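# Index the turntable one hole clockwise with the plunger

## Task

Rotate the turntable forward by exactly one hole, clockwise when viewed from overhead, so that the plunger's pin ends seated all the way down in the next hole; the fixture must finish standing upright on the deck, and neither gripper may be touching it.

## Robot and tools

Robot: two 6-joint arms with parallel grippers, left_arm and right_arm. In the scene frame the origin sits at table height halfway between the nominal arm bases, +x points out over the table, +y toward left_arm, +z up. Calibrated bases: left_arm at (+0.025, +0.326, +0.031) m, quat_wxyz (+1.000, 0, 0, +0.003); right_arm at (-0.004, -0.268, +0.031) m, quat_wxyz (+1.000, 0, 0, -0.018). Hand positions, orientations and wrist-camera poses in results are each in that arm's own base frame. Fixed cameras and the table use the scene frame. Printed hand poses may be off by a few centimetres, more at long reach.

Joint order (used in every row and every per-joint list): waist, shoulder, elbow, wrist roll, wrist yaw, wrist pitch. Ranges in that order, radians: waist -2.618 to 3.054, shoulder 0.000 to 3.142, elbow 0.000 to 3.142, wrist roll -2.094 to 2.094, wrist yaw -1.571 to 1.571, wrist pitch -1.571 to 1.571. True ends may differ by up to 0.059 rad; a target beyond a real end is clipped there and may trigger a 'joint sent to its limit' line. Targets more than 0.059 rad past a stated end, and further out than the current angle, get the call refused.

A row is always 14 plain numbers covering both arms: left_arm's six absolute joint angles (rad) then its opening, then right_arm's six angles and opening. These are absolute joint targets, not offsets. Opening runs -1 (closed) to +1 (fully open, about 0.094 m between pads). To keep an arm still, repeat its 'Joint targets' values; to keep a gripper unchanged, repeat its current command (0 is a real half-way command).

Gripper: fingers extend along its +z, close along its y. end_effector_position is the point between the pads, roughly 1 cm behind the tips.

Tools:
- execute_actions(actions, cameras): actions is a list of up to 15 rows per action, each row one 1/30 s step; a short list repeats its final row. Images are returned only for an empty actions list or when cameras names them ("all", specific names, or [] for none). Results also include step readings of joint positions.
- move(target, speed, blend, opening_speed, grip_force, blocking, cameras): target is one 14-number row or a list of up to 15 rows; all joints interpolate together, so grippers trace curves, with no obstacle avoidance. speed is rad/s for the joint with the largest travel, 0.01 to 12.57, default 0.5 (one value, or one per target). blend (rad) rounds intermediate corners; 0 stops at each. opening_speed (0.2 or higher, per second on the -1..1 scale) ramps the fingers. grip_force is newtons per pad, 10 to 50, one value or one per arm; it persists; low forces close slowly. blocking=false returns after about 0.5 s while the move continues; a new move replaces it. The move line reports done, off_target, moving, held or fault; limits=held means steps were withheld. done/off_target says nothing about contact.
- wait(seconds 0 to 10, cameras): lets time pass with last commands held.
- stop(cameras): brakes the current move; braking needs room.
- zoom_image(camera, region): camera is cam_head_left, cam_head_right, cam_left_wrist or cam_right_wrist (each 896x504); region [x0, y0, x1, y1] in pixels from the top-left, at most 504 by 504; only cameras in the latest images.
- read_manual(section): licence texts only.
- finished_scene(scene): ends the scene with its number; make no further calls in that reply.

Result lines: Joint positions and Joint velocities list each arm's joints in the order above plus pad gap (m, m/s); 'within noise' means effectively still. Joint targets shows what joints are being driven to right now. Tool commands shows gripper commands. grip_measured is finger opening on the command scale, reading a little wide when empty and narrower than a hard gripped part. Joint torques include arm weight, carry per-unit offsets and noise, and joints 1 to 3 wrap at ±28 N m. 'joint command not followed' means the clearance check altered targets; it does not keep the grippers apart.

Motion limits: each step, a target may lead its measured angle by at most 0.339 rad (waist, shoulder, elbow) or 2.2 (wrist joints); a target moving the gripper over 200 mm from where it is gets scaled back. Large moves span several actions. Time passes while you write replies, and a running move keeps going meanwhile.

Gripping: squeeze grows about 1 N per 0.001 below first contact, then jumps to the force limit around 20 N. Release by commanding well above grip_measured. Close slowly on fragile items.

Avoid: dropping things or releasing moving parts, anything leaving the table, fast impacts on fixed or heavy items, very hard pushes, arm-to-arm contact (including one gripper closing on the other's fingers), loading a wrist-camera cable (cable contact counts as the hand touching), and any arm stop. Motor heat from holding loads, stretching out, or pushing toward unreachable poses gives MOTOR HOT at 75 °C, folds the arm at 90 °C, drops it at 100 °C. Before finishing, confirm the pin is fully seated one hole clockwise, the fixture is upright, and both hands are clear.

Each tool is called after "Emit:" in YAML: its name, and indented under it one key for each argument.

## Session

Emit:
execute_actions:
  actions: []
  cameras: ["cam_head_left","cam_head_right"]

Emit:
zoom_image:
  camera: "cam_head_left"
  region: [360, 240, 520, 370]

Scene clock: 0.00 s.
left_arm: end_effector_position=(+0.3810, +0.0007, +0.1415) grip_measured=+1.000 end_effector_quat_wxyz=(+0.682, -0.014, +0.730, +0.047) | right_arm: end_effector_position=(+0.3601, -0.0484, +0.1412) grip_measured=+1.000 end_effector_quat_wxyz=(+0.679, +0.114, +0.720, -0.089)
Joint names: [waist, shoulder, elbow, wrist roll, wrist yaw, wrist pitch]
Joint positions: left_arm=[-0.079 1.56 0.222 0.039 -0.166 1.272 0.094] | right_arm=[0.009 1.506 0.165 0.047 0.296 1.275 0.094]
Joint velocities: within noise
Joint torques (N m): no reading
Heat: left arm: 29 °C; right arm: 28 °C.
Joint targets: left_arm=[-0.079 1.557 0.226 0.038 -0.166 1.267] | right_arm=[0.009 1.502 0.170 0.046 0.296 1.269]
Tool commands: left_gripper/opening=+1.0 right_gripper/opening=+1.0
Images, in order (width x height): cam_head_left 896x504, cam_head_right 896x504.

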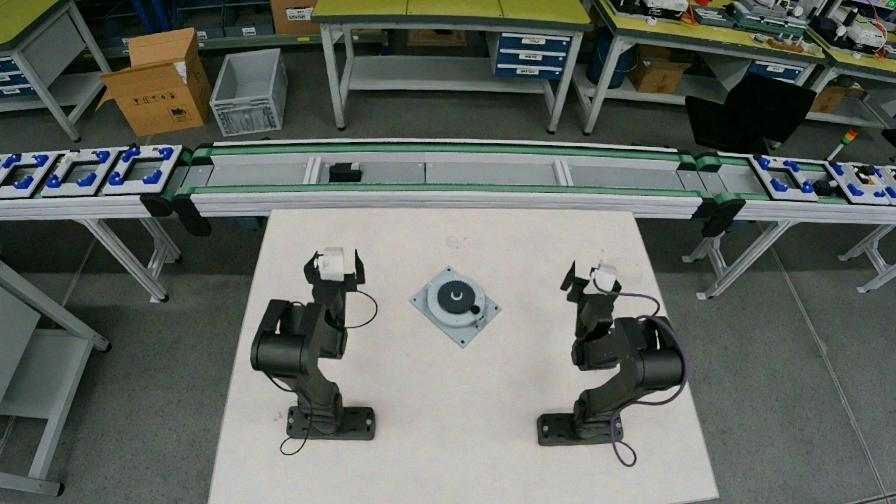

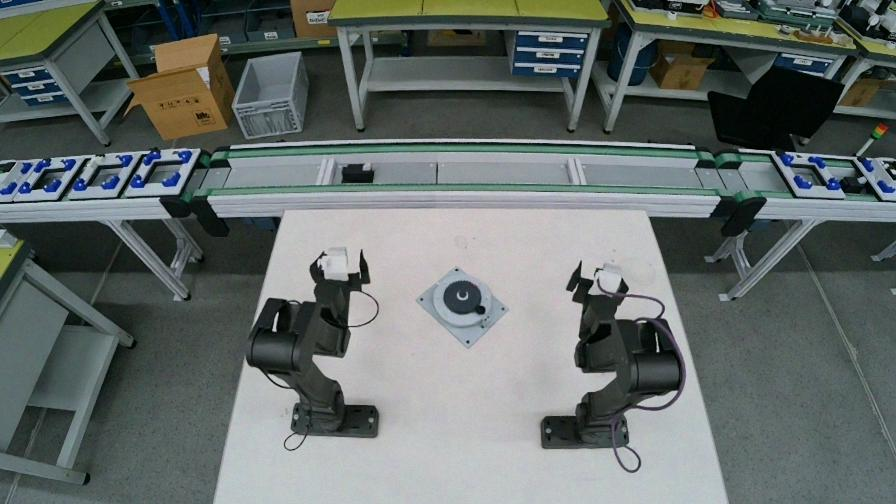

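Scaled by 3.150 from the camera's 896x504 image, which has a finer 1280x720 frame.

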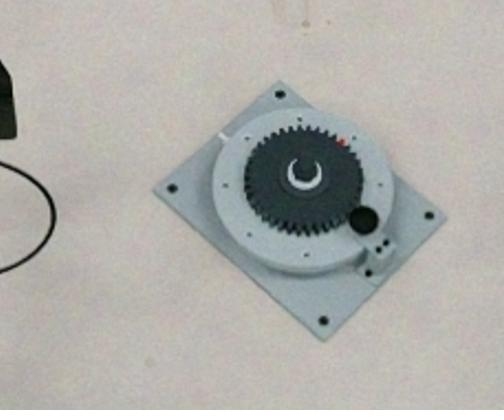

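Emit:
move:
  target:
    - [-0.079,1.56,0.222,0,0,1.267,0,0.65,1.197,0.426,0,0,0.071,-0.1]
    - [-0.771,2.297,2.171,-0.8,0,-1.445,-0.1,0.65,1.197,0.426,0,0,0.071,-0.1]
  speed: 1
  cameras: ["cam_head_left","cam_left_wrist","cam_right_wrist"]

Emit:
zoom_image:
  camera: "cam_right_wrist"
  region: [300, 0, 700, 340]

Scene clock: 20.37 s.
left_arm: end_effector_position=(+0.3188, -0.3098, +0.0983) grip_measured=-0.098 end_effector_quat_wxyz=(+0.006, -0.008, +1.000, -0.006) | right_arm: end_effector_position=(+0.2619, +0.1947, +0.0612) grip_measured=-0.098 end_effector_quat_wxyz=(+0.386, -0.282, +0.869, +0.125)
Joint names: [waist, shoulder, elbow, wrist roll, wrist yaw, wrist pitch]
Joint positions: left_arm=[-0.773 2.271 2.143 -0.789 0.001 -1.427 0.042] | right_arm=[0.642 1.217 0.403 0.009 0.011 0.08 0.042]
Joint torques (N m): left_arm=[0.13 -10.65 7.35 -0.11 -0.01 0.22] | right_arm=[0.7 -4.85 10.19 -0.09 -0.12 1.41]
Heat: left arm: 30 °C; right arm: 30 °C.
Joint targets: left_arm=[-0.771 2.297 2.171 -0.800 0.000 -1.445] | right_arm=[0.650 1.197 0.426 0.000 0.000 0.071]
move: done
Images, in order (width x height): cam_head_left 896x504, cam_left_wrist 896x504, cam_right_wrist 896x504.

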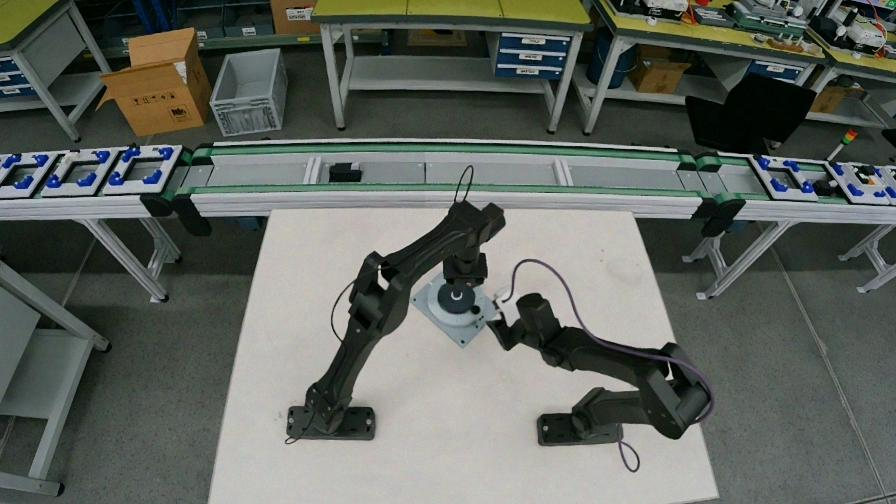

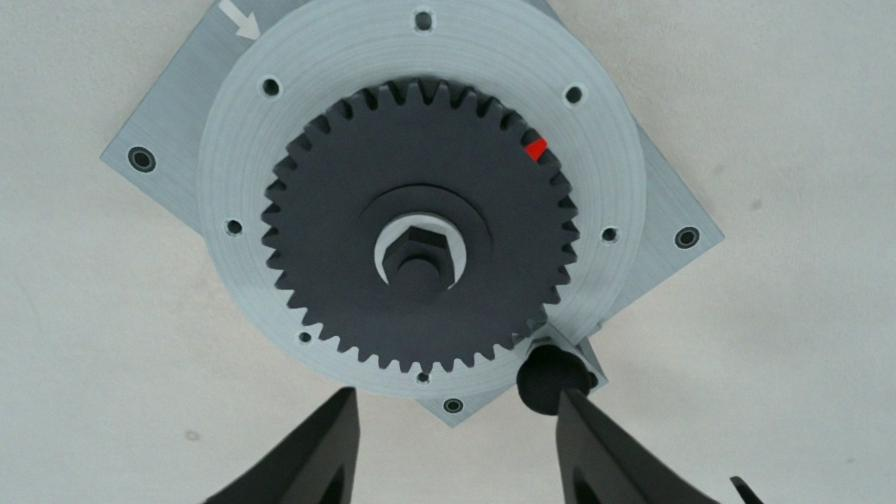

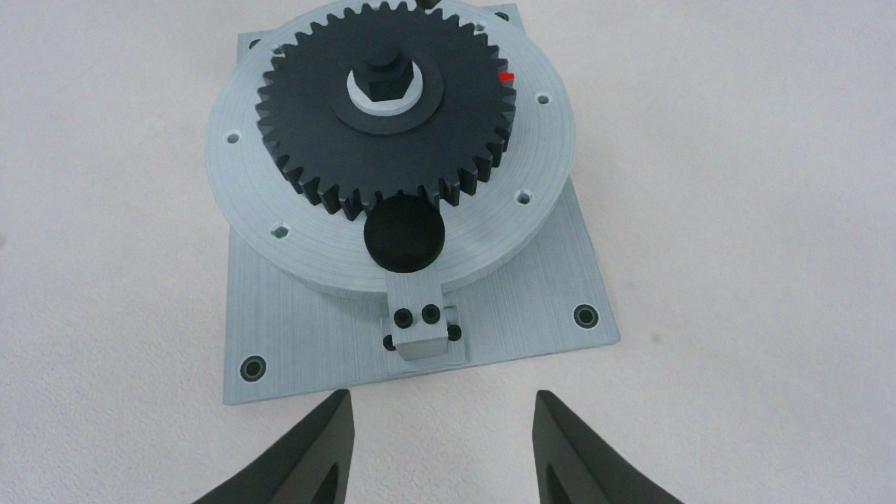

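Scaled by 1.260 from the camera's 896x504 image, which has a finer 1280x720 frame.

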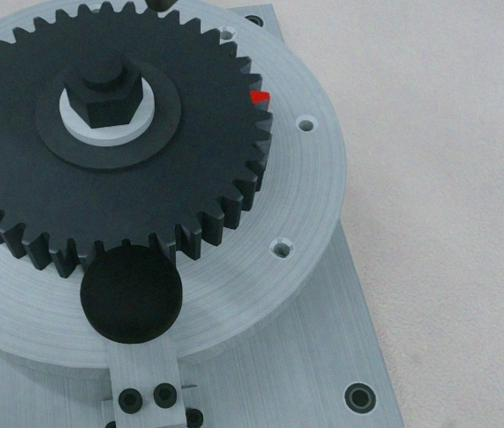

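Emit:
zoom_image:
  camera: "cam_left_wrist"
  region: [360, 200, 480, 310]

Scaled by 4.200 from the camera's 896x504 image, which has a finer 1280x720 frame.

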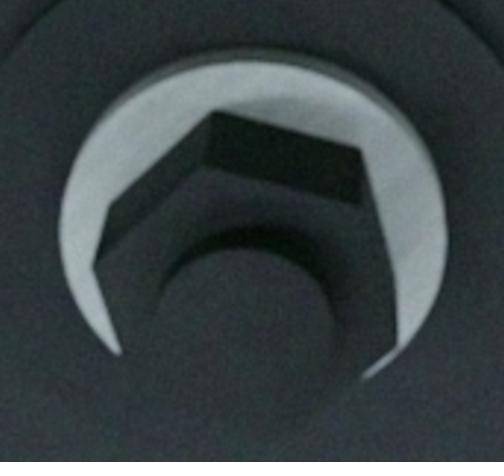

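Emit:
move:
  target: [-0.732,2.303,2.029,-1.06,0,-1.305,-0.1,0.68,1.348,0.216,0,0,0.632,-0.2]
  speed: 0.6
  cameras: ["cam_left_wrist","cam_right_wrist"]

Emit:
zoom_image:
  camera: "cam_left_wrist"
  region: [350, 300, 560, 454]

Scene clock: 69.37 s.
left_arm: end_effector_position=(+0.3318, -0.3010, +0.0703) grip_measured=-0.098 end_effector_quat_wxyz=(+0.005, -0.154, +0.988, -0.007) | right_arm: end_effector_position=(+0.2674, +0.2111, +0.0613) grip_measured=-0.198 end_effector_quat_wxyz=(+0.482, -0.277, +0.814, +0.165)
Joint names: [waist, shoulder, elbow, wrist roll, wrist yaw, wrist pitch]
Joint positions: left_arm=[-0.739 2.278 2.044 -1.049 0.001 -1.319 0.042] | right_arm=[0.671 1.339 0.223 0.008 0.01 0.615 0.038]
Joint torques (N m): left_arm=[0.53 -10.88 4.07 -0.1 -0.01 0.59] | right_arm=[0.77 -2.76 6.2 -0.06 -0.12 1.81]
Heat: left arm: 34 °C; right arm: 31 °C.
Joint targets: left_arm=[-0.732 2.303 2.029 -1.060 0.000 -1.305] | right_arm=[0.680 1.348 0.216 0.000 0.000 0.632]
move: done
Images, in order (width x height): cam_left_wrist 896x504, cam_right_wrist 896x504.

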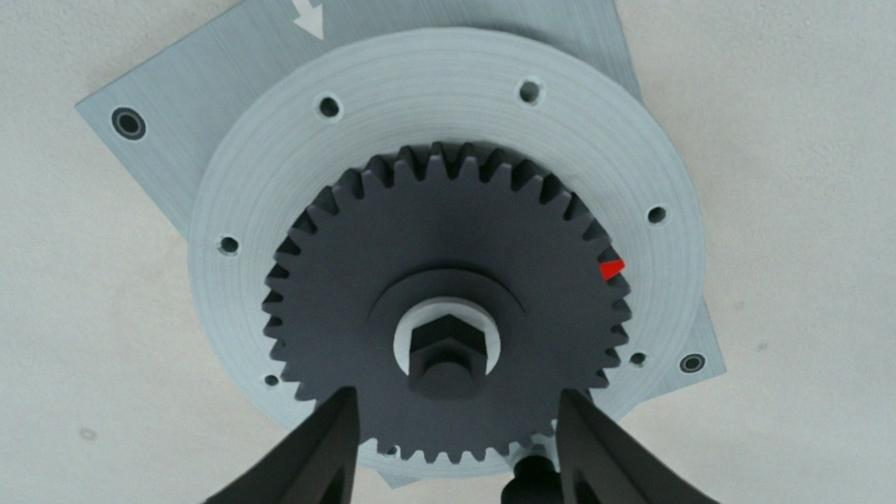

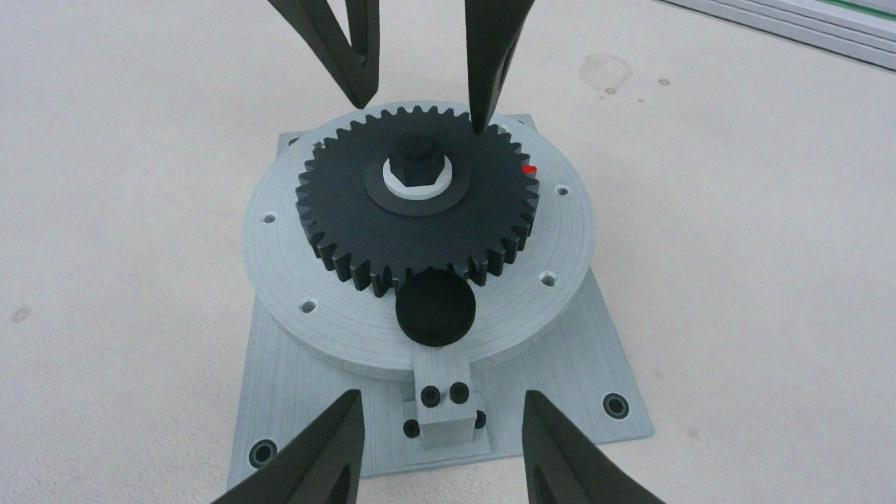

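Scaled by 2.400 from the camera's 896x504 image, which has a finer 1280x720 frame.

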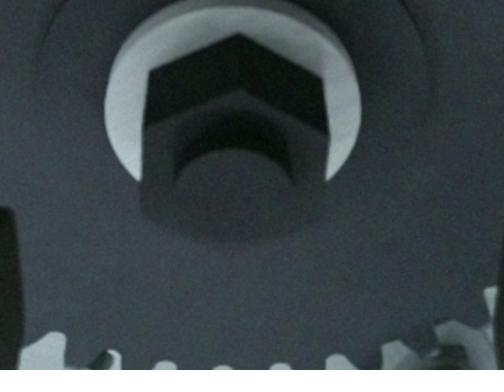

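Emit:
move:
  target: [-0.729,2.318,1.956,-1.06,0,-1.232,-0.1,0.68,1.348,0.216,0,0,0.632,-0.2]
  speed: 0.25
  cameras: ["cam_left_wrist"]

Emit:
zoom_image:
  camera: "cam_left_wrist"
  region: [350, 350, 560, 504]

Scene clock: 82.03 s.
left_arm: end_effector_position=(+0.3312, -0.2986, +0.0445) grip_measured=-0.098 end_effector_quat_wxyz=(+0.000, -0.156, +0.988, +0.000) | right_arm: end_effector_position=(+0.2675, +0.2111, +0.0614) grip_measured=-0.198 end_effector_quat_wxyz=(+0.482, -0.277, +0.814, +0.165)
Joint names: [waist, shoulder, elbow, wrist roll, wrist yaw, wrist pitch]
Joint positions: left_arm=[-0.736 2.295 1.97 -1.049 0.001 -1.247 0.042] | right_arm=[0.671 1.339 0.223 0.008 0.01 0.615 0.038]
Joint torques (N m): left_arm=[0.5 -11.11 4.11 -0.11 -0.02 0.59] | right_arm=[0.84 -2.73 6.16 -0.04 -0.13 1.81]
Heat: left arm: 33 °C; right arm: 32 °C.
Joint targets: left_arm=[-0.729 2.318 1.956 -1.060 0.000 -1.232] | right_arm=[0.680 1.348 0.216 0.000 0.000 0.632]
move: done
Images, in order (width x height): cam_left_wrist 896x504.

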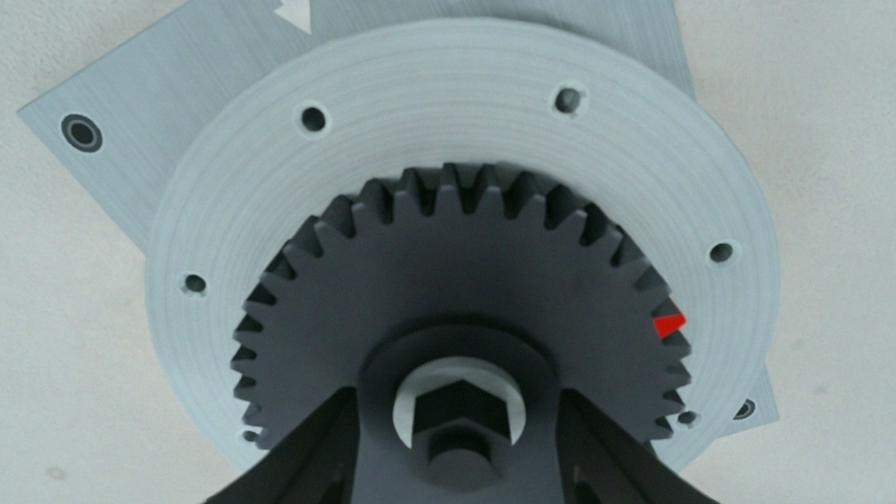

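Scaled by 2.400 from the camera's 896x504 image, which has a finer 1280x720 frame.

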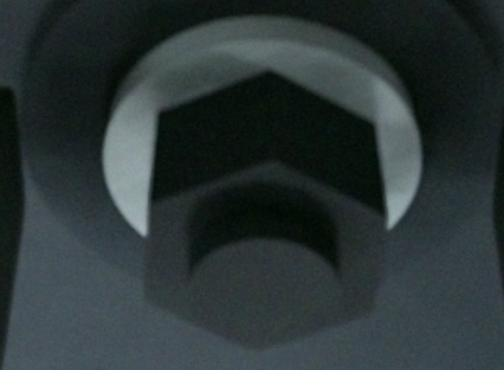

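Emit:
move:
  target:
    - [-0.729,2.318,1.956,-1.06,0,-1.232,-0.8,0.68,1.348,0.216,0,0,0.632,-0.2]
    - [-0.729,2.318,1.956,-1.06,0,-1.232,-0.8,0.68,1.822,0.295,0,0,1.137,-0.2]
  speed: 0.25
  opening_speed: 0.5
  cameras: ["cam_left_wrist","cam_right_wrist"]

Emit:
zoom_image:
  camera: "cam_right_wrist"
  region: [300, 200, 600, 504]

Scene clock: 94.27 s.
left_arm: end_effector_position=(+0.3315, -0.2990, +0.0445) grip_measured=-0.618 end_effector_quat_wxyz=(+0.000, -0.154, +0.988, -0.001) | right_arm: end_effector_position=(+0.3004, +0.2377, +0.0349) grip_measured=-0.198 end_effector_quat_wxyz=(+0.521, -0.270, +0.790, +0.180)
Joint names: [waist, shoulder, elbow, wrist roll, wrist yaw, wrist pitch]
Joint positions: left_arm=[-0.736 2.295 1.97 -1.046 0.001 -1.244 0.018] | right_arm=[0.671 1.806 0.28 0.007 0.008 1.123 0.038]
Joint torques (N m): left_arm=[0.51 -11.1 4.1 -0.15 -0.01 0.55] | right_arm=[0.77 -4.68 5.93 -0.06 -0.09 1.85]
Heat: left arm: 33 °C; right arm: 33 °C.
Joint targets: left_arm=[-0.729 2.318 1.956 -1.060 0.000 -1.232] | right_arm=[0.680 1.822 0.295 0.000 0.000 1.137]
move: done
Images, in order (width x height): cam_left_wrist 896x504, cam_right_wrist 896x504.

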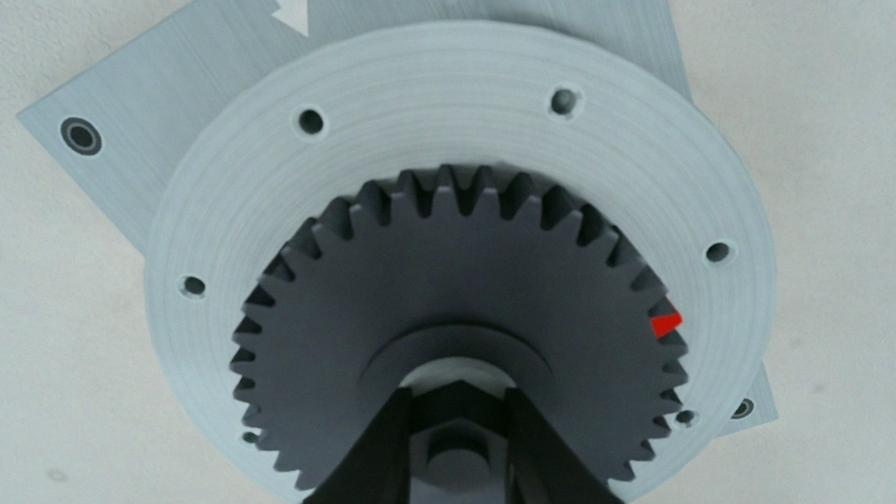

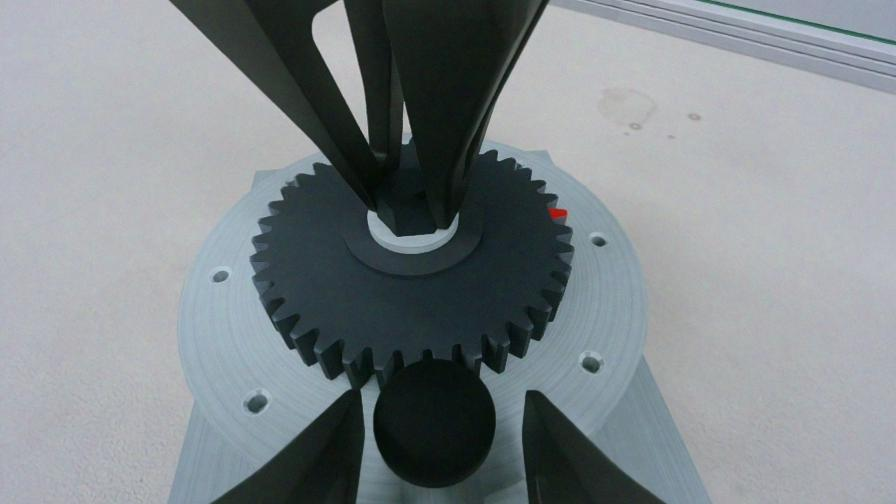

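Scaled by 1.658 from the camera's 896x504 image, which has a finer 1280x720 frame.

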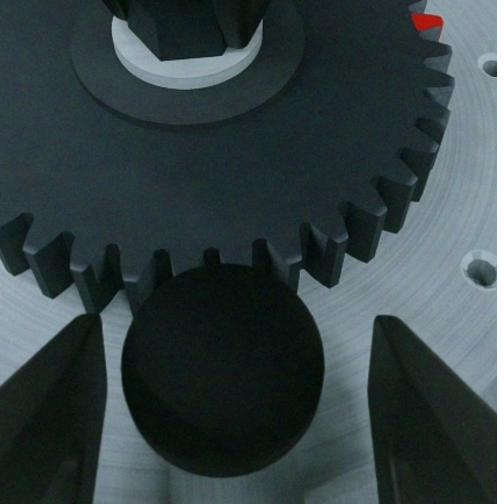

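Emit:
move:
  target:
    - [-0.729,2.318,1.956,-1.06,0,-1.232,-0.8,0.693,1.822,0.302,0,0,1.13,-0.2]
    - [-0.729,2.318,1.956,-1.06,0,-1.232,-0.8,0.693,1.822,0.302,0,0,1.13,-0.75]
    - [-0.729,2.318,1.956,-1.06,0,-1.232,-0.8,0.691,1.75,0.36,0,0,1.2,-0.75]
    - [-0.729,2.318,1.956,-1.06,0,-1.232,-0.8,0.691,1.65,0.37,0,0,1.28,-0.75]
  speed: 0.12
  opening_speed: 0.5
  cameras: ["cam_left_wrist","cam_right_wrist"]

Scene clock: 106.47 s.
left_arm: end_effector_position=(+0.3315, -0.2990, +0.0445) grip_measured=-0.619 end_effector_quat_wxyz=(+0.000, -0.154, +0.988, -0.001) | right_arm: end_effector_position=(+0.3021, +0.2431, +0.0454) grip_measured=-0.476 end_effector_quat_wxyz=(+0.521, -0.272, +0.789, +0.179)
Joint names: [waist, shoulder, elbow, wrist roll, wrist yaw, wrist pitch]
Joint positions: left_arm=[-0.736 2.295 1.97 -1.046 0.001 -1.244 0.018] | right_arm=[0.684 1.741 0.306 0.007 0.019 1.03 0.025]
Joint torques (N m): left_arm=[0.51 -11.07 4.1 -0.14 -0.01 0.55] | right_arm=[0.57 -13.12 11.4 -0.05 -0.2 4]
Heat: left arm: 33 °C; right arm: 34 °C.
Joint targets: left_arm=[-0.729 2.318 1.956 -1.060 0.000 -1.232] | right_arm=[0.691 1.650 0.370 0.000 0.000 1.280]
move: off_target (right_arm); right_arm: the wrist pitch is farthest, 0.250 rad from its target
Images, in order (width x height): cam_left_wrist 896x504, cam_right_wrist 896x504.

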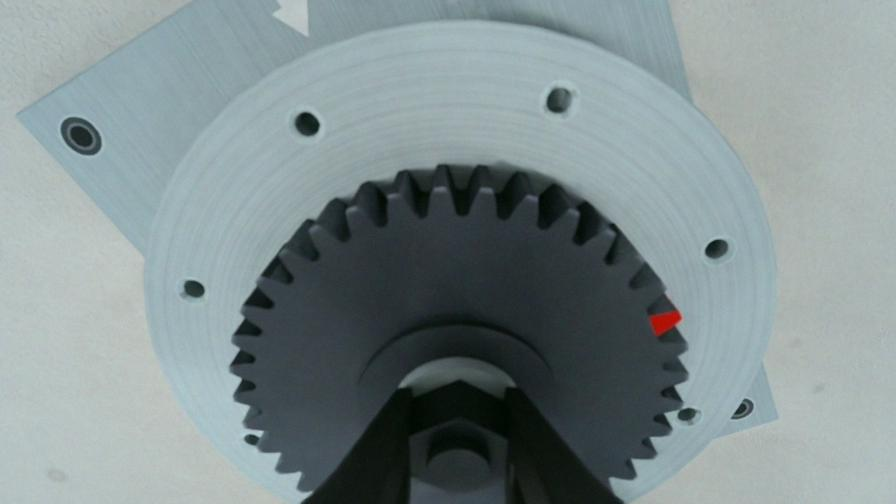

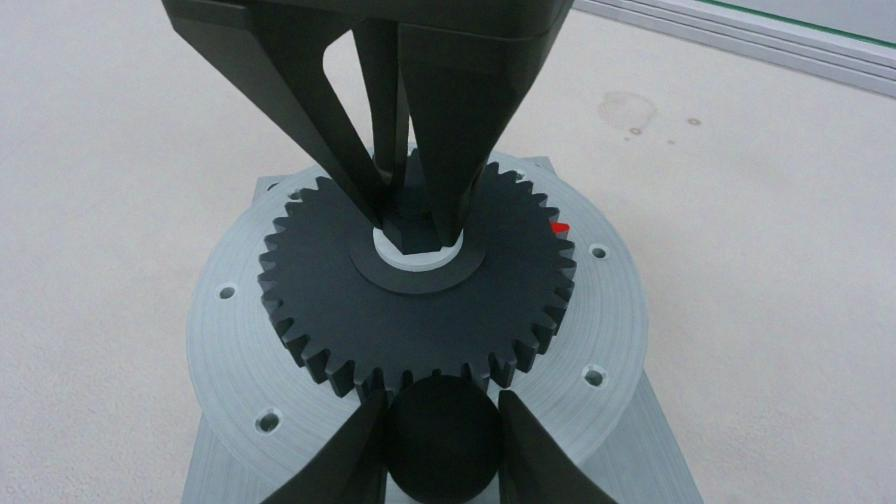

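Emit:
move:
  target:
    - [-0.729,2.318,1.956,-0.75,0,-1.232,-0.8,0.691,1.65,0.37,0,0,1.28,-0.75]
    - [-0.729,2.318,1.956,-0.75,0,-1.232,-0.8,0.691,1.79,0.30,0,0,1.1,-0.75]
    - [-0.729,2.318,1.956,-0.75,0,-1.232,-0.8,0.691,1.79,0.30,0,0,1.1,-0.15]
  speed: 0.25
  opening_speed: 0.6
  cameras: ["cam_left_wrist","cam_right_wrist"]

Scene clock: 118.00 s.
left_arm: end_effector_position=(+0.3313, -0.2994, +0.0445) grip_measured=-0.619 end_effector_quat_wxyz=(+0.000, -0.017, +1.000, -0.002) | right_arm: end_effector_position=(+0.3001, +0.2441, +0.0430) grip_measured=-0.152 end_effector_quat_wxyz=(+0.524, -0.274, +0.785, +0.185)
Joint names: [waist, shoulder, elbow, wrist roll, wrist yaw, wrist pitch]
Joint positions: left_arm=[-0.736 2.295 1.97 -0.769 0.003 -1.244 0.018] | right_arm=[0.684 1.773 0.294 0.007 0.008 1.087 0.04]
Joint torques (N m): left_arm=[0.55 -11.1 4.14 0.23 -0.03 0.55] | right_arm=[0.59 -4.6 5.37 -0.05 -0.1 1.84]
Heat: left arm: 33 °C; right arm: 44 °C.
Joint targets: left_arm=[-0.729 2.318 1.956 -0.750 0.000 -1.232] | right_arm=[0.691 1.790 0.300 0.000 0.000 1.100]
move: done
Images, in order (width x height): cam_left_wrist 896x504, cam_right_wrist 896x504.

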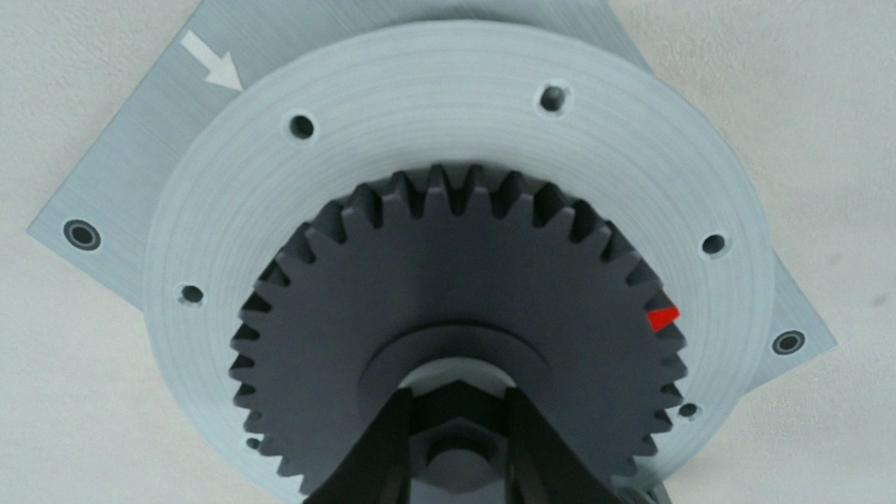

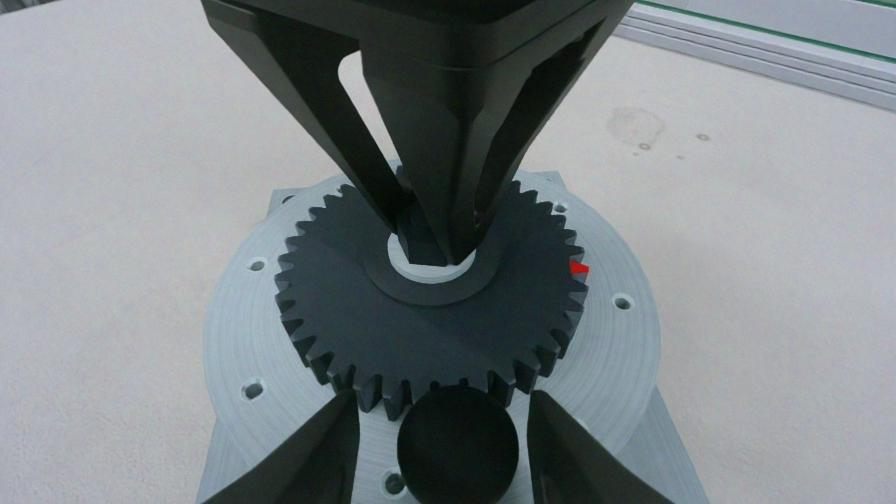

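Emit:
move:
  target:
    - [-0.729,2.318,1.956,-0.75,0,-1.232,-0.8,0.691,1.348,0.216,0,0,0.632,-0.15]
    - [-0.729,2.318,1.956,-0.25,0,-1.232,-0.8,0.691,1.348,0.216,0,0,0.632,-0.15]
  speed: [0.4,0.2]
  cameras: ["cam_left_wrist","cam_right_wrist"]

Emit:
zoom_image:
  camera: "cam_right_wrist"
  region: [300, 200, 600, 504]

Scene clock: 132.70 s.
left_arm: end_effector_position=(+0.3316, -0.2998, +0.0445) grip_measured=-0.619 end_effector_quat_wxyz=(+0.001, +0.216, +0.976, -0.003) | right_arm: end_effector_position=(+0.2658, +0.2161, +0.0583) grip_measured=-0.152 end_effector_quat_wxyz=(+0.480, -0.284, +0.813, +0.169)
Joint names: [waist, shoulder, elbow, wrist roll, wrist yaw, wrist pitch]
Joint positions: left_arm=[-0.736 2.295 1.97 -0.299 0.004 -1.242 0.018] | right_arm=[0.684 1.367 0.225 0.007 0.008 0.638 0.04]
Joint torques (N m): left_arm=[0.49 -11.1 4.12 0.58 -0.03 0.53] | right_arm=[0.59 -5.14 5.83 -0.05 -0.09 1.62]
Heat: left arm: 33 °C; right arm: 39 °C.
Joint targets: left_arm=[-0.729 2.318 1.956 -0.250 0.000 -1.232] | right_arm=[0.691 1.348 0.216 0.000 0.000 0.632]
move: off_target (left_arm); left_arm: the wrist roll is farthest, 0.049 rad from its target
Images, in order (width x height): cam_left_wrist 896x504, cam_right_wrist 896x504.

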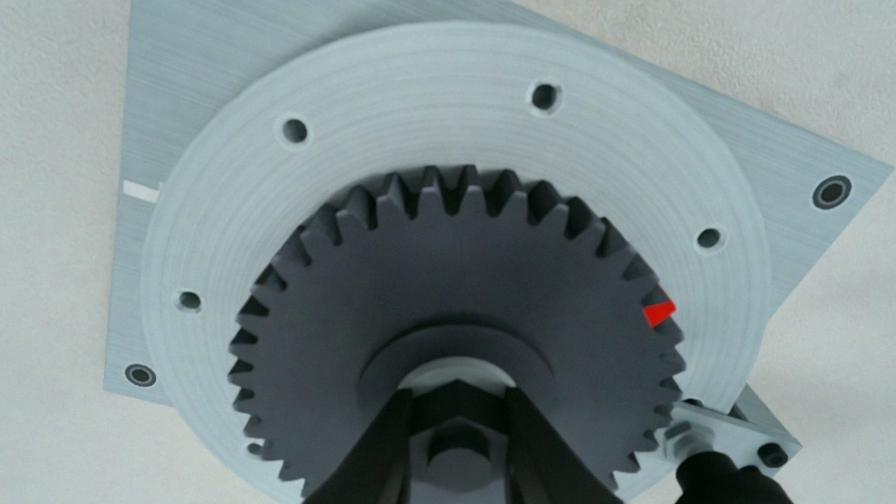

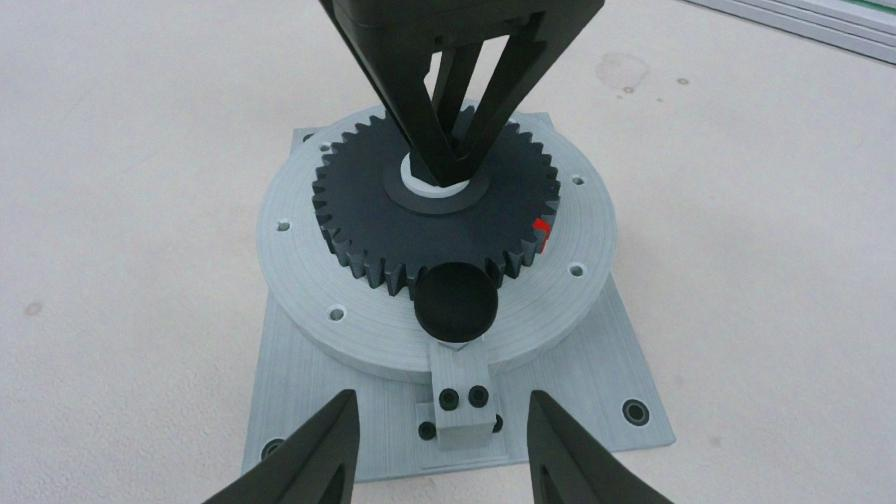

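Scaled by 1.658 from the camera's 896x504 image, which has a finer 1280x720 frame.

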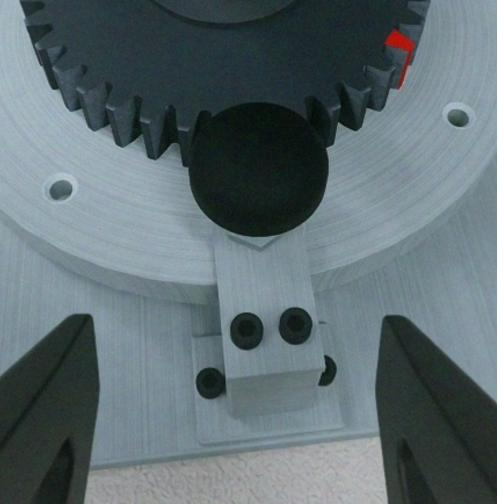

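Still raised; close to symmetric. Go on a little.

Emit:
move:
  target: [-0.729,2.318,1.956,-0.15,0,-1.232,-0.8,0.691,1.348,0.216,0,0,0.632,-0.15]
  speed: 0.1
  cameras: ["cam_left_wrist","cam_right_wrist"]

Emit:
zoom_image:
  camera: "cam_right_wrist"
  region: [300, 200, 600, 504]

Scene clock: 138.87 s.
left_arm: end_effector_position=(+0.3315, -0.2999, +0.0445) grip_measured=-0.619 end_effector_quat_wxyz=(+0.001, +0.268, +0.964, -0.003) | right_arm: end_effector_position=(+0.2658, +0.2161, +0.0583) grip_measured=-0.152 end_effector_quat_wxyz=(+0.480, -0.284, +0.813, +0.169)
Joint names: [waist, shoulder, elbow, wrist roll, wrist yaw, wrist pitch]
Joint positions: left_arm=[-0.736 2.295 1.97 -0.194 0.005 -1.242 0.018] | right_arm=[0.684 1.367 0.225 0.007 0.008 0.638 0.04]
Joint torques (N m): left_arm=[0.53 -11.12 4.11 0.51 -0.05 0.53] | right_arm=[0.59 -5.16 5.82 -0.04 -0.09 1.62]
Heat: left arm: 33 °C; right arm: 37 °C.
Joint targets: left_arm=[-0.729 2.318 1.956 -0.150 0.000 -1.232] | right_arm=[0.691 1.348 0.216 0.000 0.000 0.632]
move: off_target (left_arm); left_arm: the wrist roll is farthest, 0.044 rad from its target
Images, in order (width x height): cam_left_wrist 896x504, cam_right_wrist 896x504.

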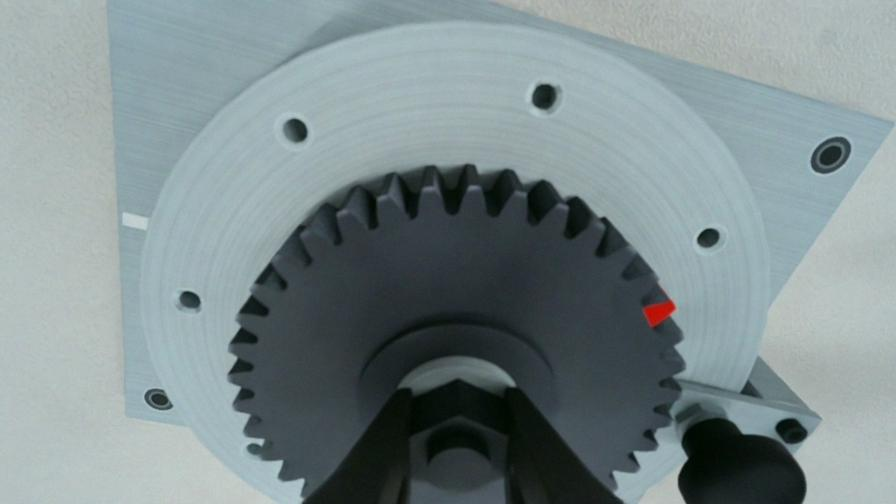

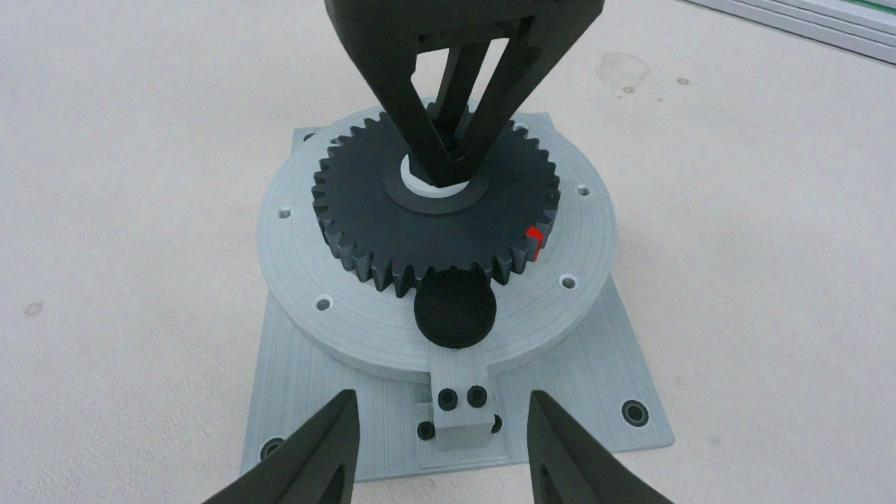

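Scaled by 1.658 from the camera's 896x504 image, which has a finer 1280x720 frame.

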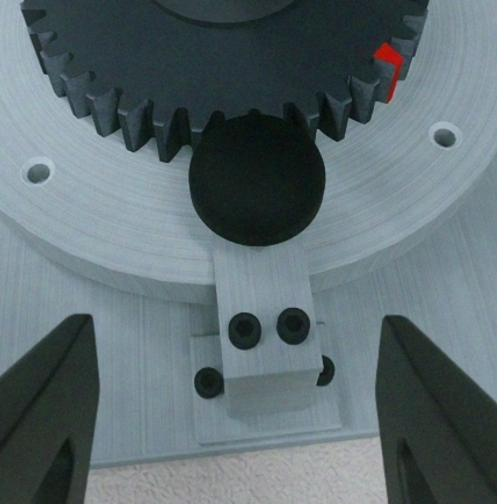

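Emit:
move:
  target:
    - [-0.729,2.318,1.956,-0.21,0,-1.232,-0.8,0.691,1.348,0.216,0,0,0.632,-0.15]
    - [-0.729,2.318,1.956,-0.2,0,-1.232,-0.1,0.691,1.348,0.216,0,0,0.632,-0.15]
    - [-0.735,2.26,2.15,-0.2,0,-1.46,-0.1,0.691,1.348,0.216,0,0,0.632,-0.15]
  speed: 0.3
  opening_speed: 0.6
  cameras: ["cam_left_wrist","cam_right_wrist"]

Emit:
zoom_image:
  camera: "cam_right_wrist"
  region: [300, 200, 600, 504]

Scene clock: 154.03 s.
left_arm: end_effector_position=(+0.3230, -0.2924, +0.0838) grip_measured=-0.101 end_effector_quat_wxyz=(-0.020, +0.261, +0.965, +0.007) | right_arm: end_effector_position=(+0.2658, +0.2161, +0.0582) grip_measured=-0.152 end_effector_quat_wxyz=(+0.480, -0.284, +0.813, +0.169)
Joint names: [waist, shoulder, elbow, wrist roll, wrist yaw, wrist pitch]
Joint positions: left_arm=[-0.736 2.295 2.125 -0.207 0.005 -1.444 0.042] | right_arm=[0.684 1.367 0.225 0.007 0.008 0.638 0.04]
Joint torques (N m): left_arm=[0.06 -16.55 7.08 0.09 -0.05 0.11] | right_arm=[0.64 -5.11 5.87 -0.03 -0.1 1.62]
Heat: left arm: 33 °C; right arm: 36 °C.
Joint targets: left_arm=[-0.735 2.260 2.150 -0.200 0.000 -1.460] | right_arm=[0.691 1.348 0.216 0.000 0.000 0.632]
move: done
Images, in order (width x height): cam_left_wrist 896x504, cam_right_wrist 896x504.

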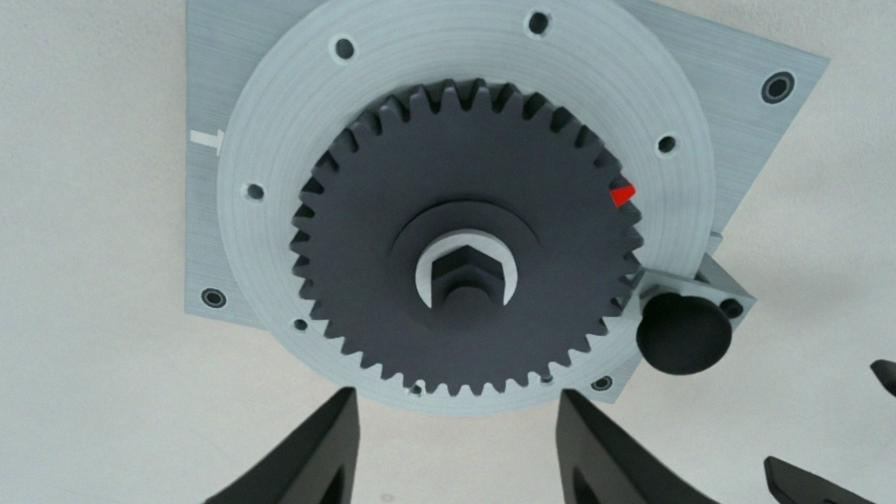

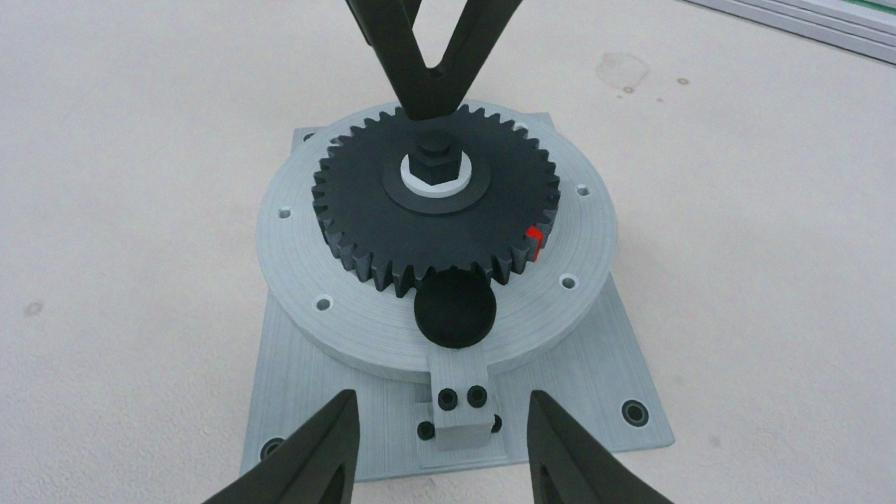

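Scaled by 1.658 from the camera's 896x504 image, which has a finer 1280x720 frame.

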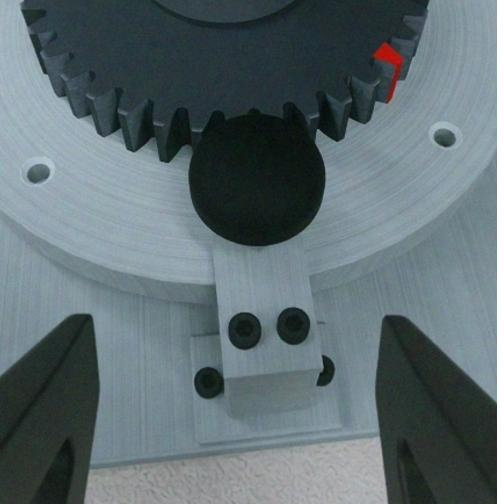

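Emit:
finished_scene:
  scene: 2

The scene is finished: the task was done.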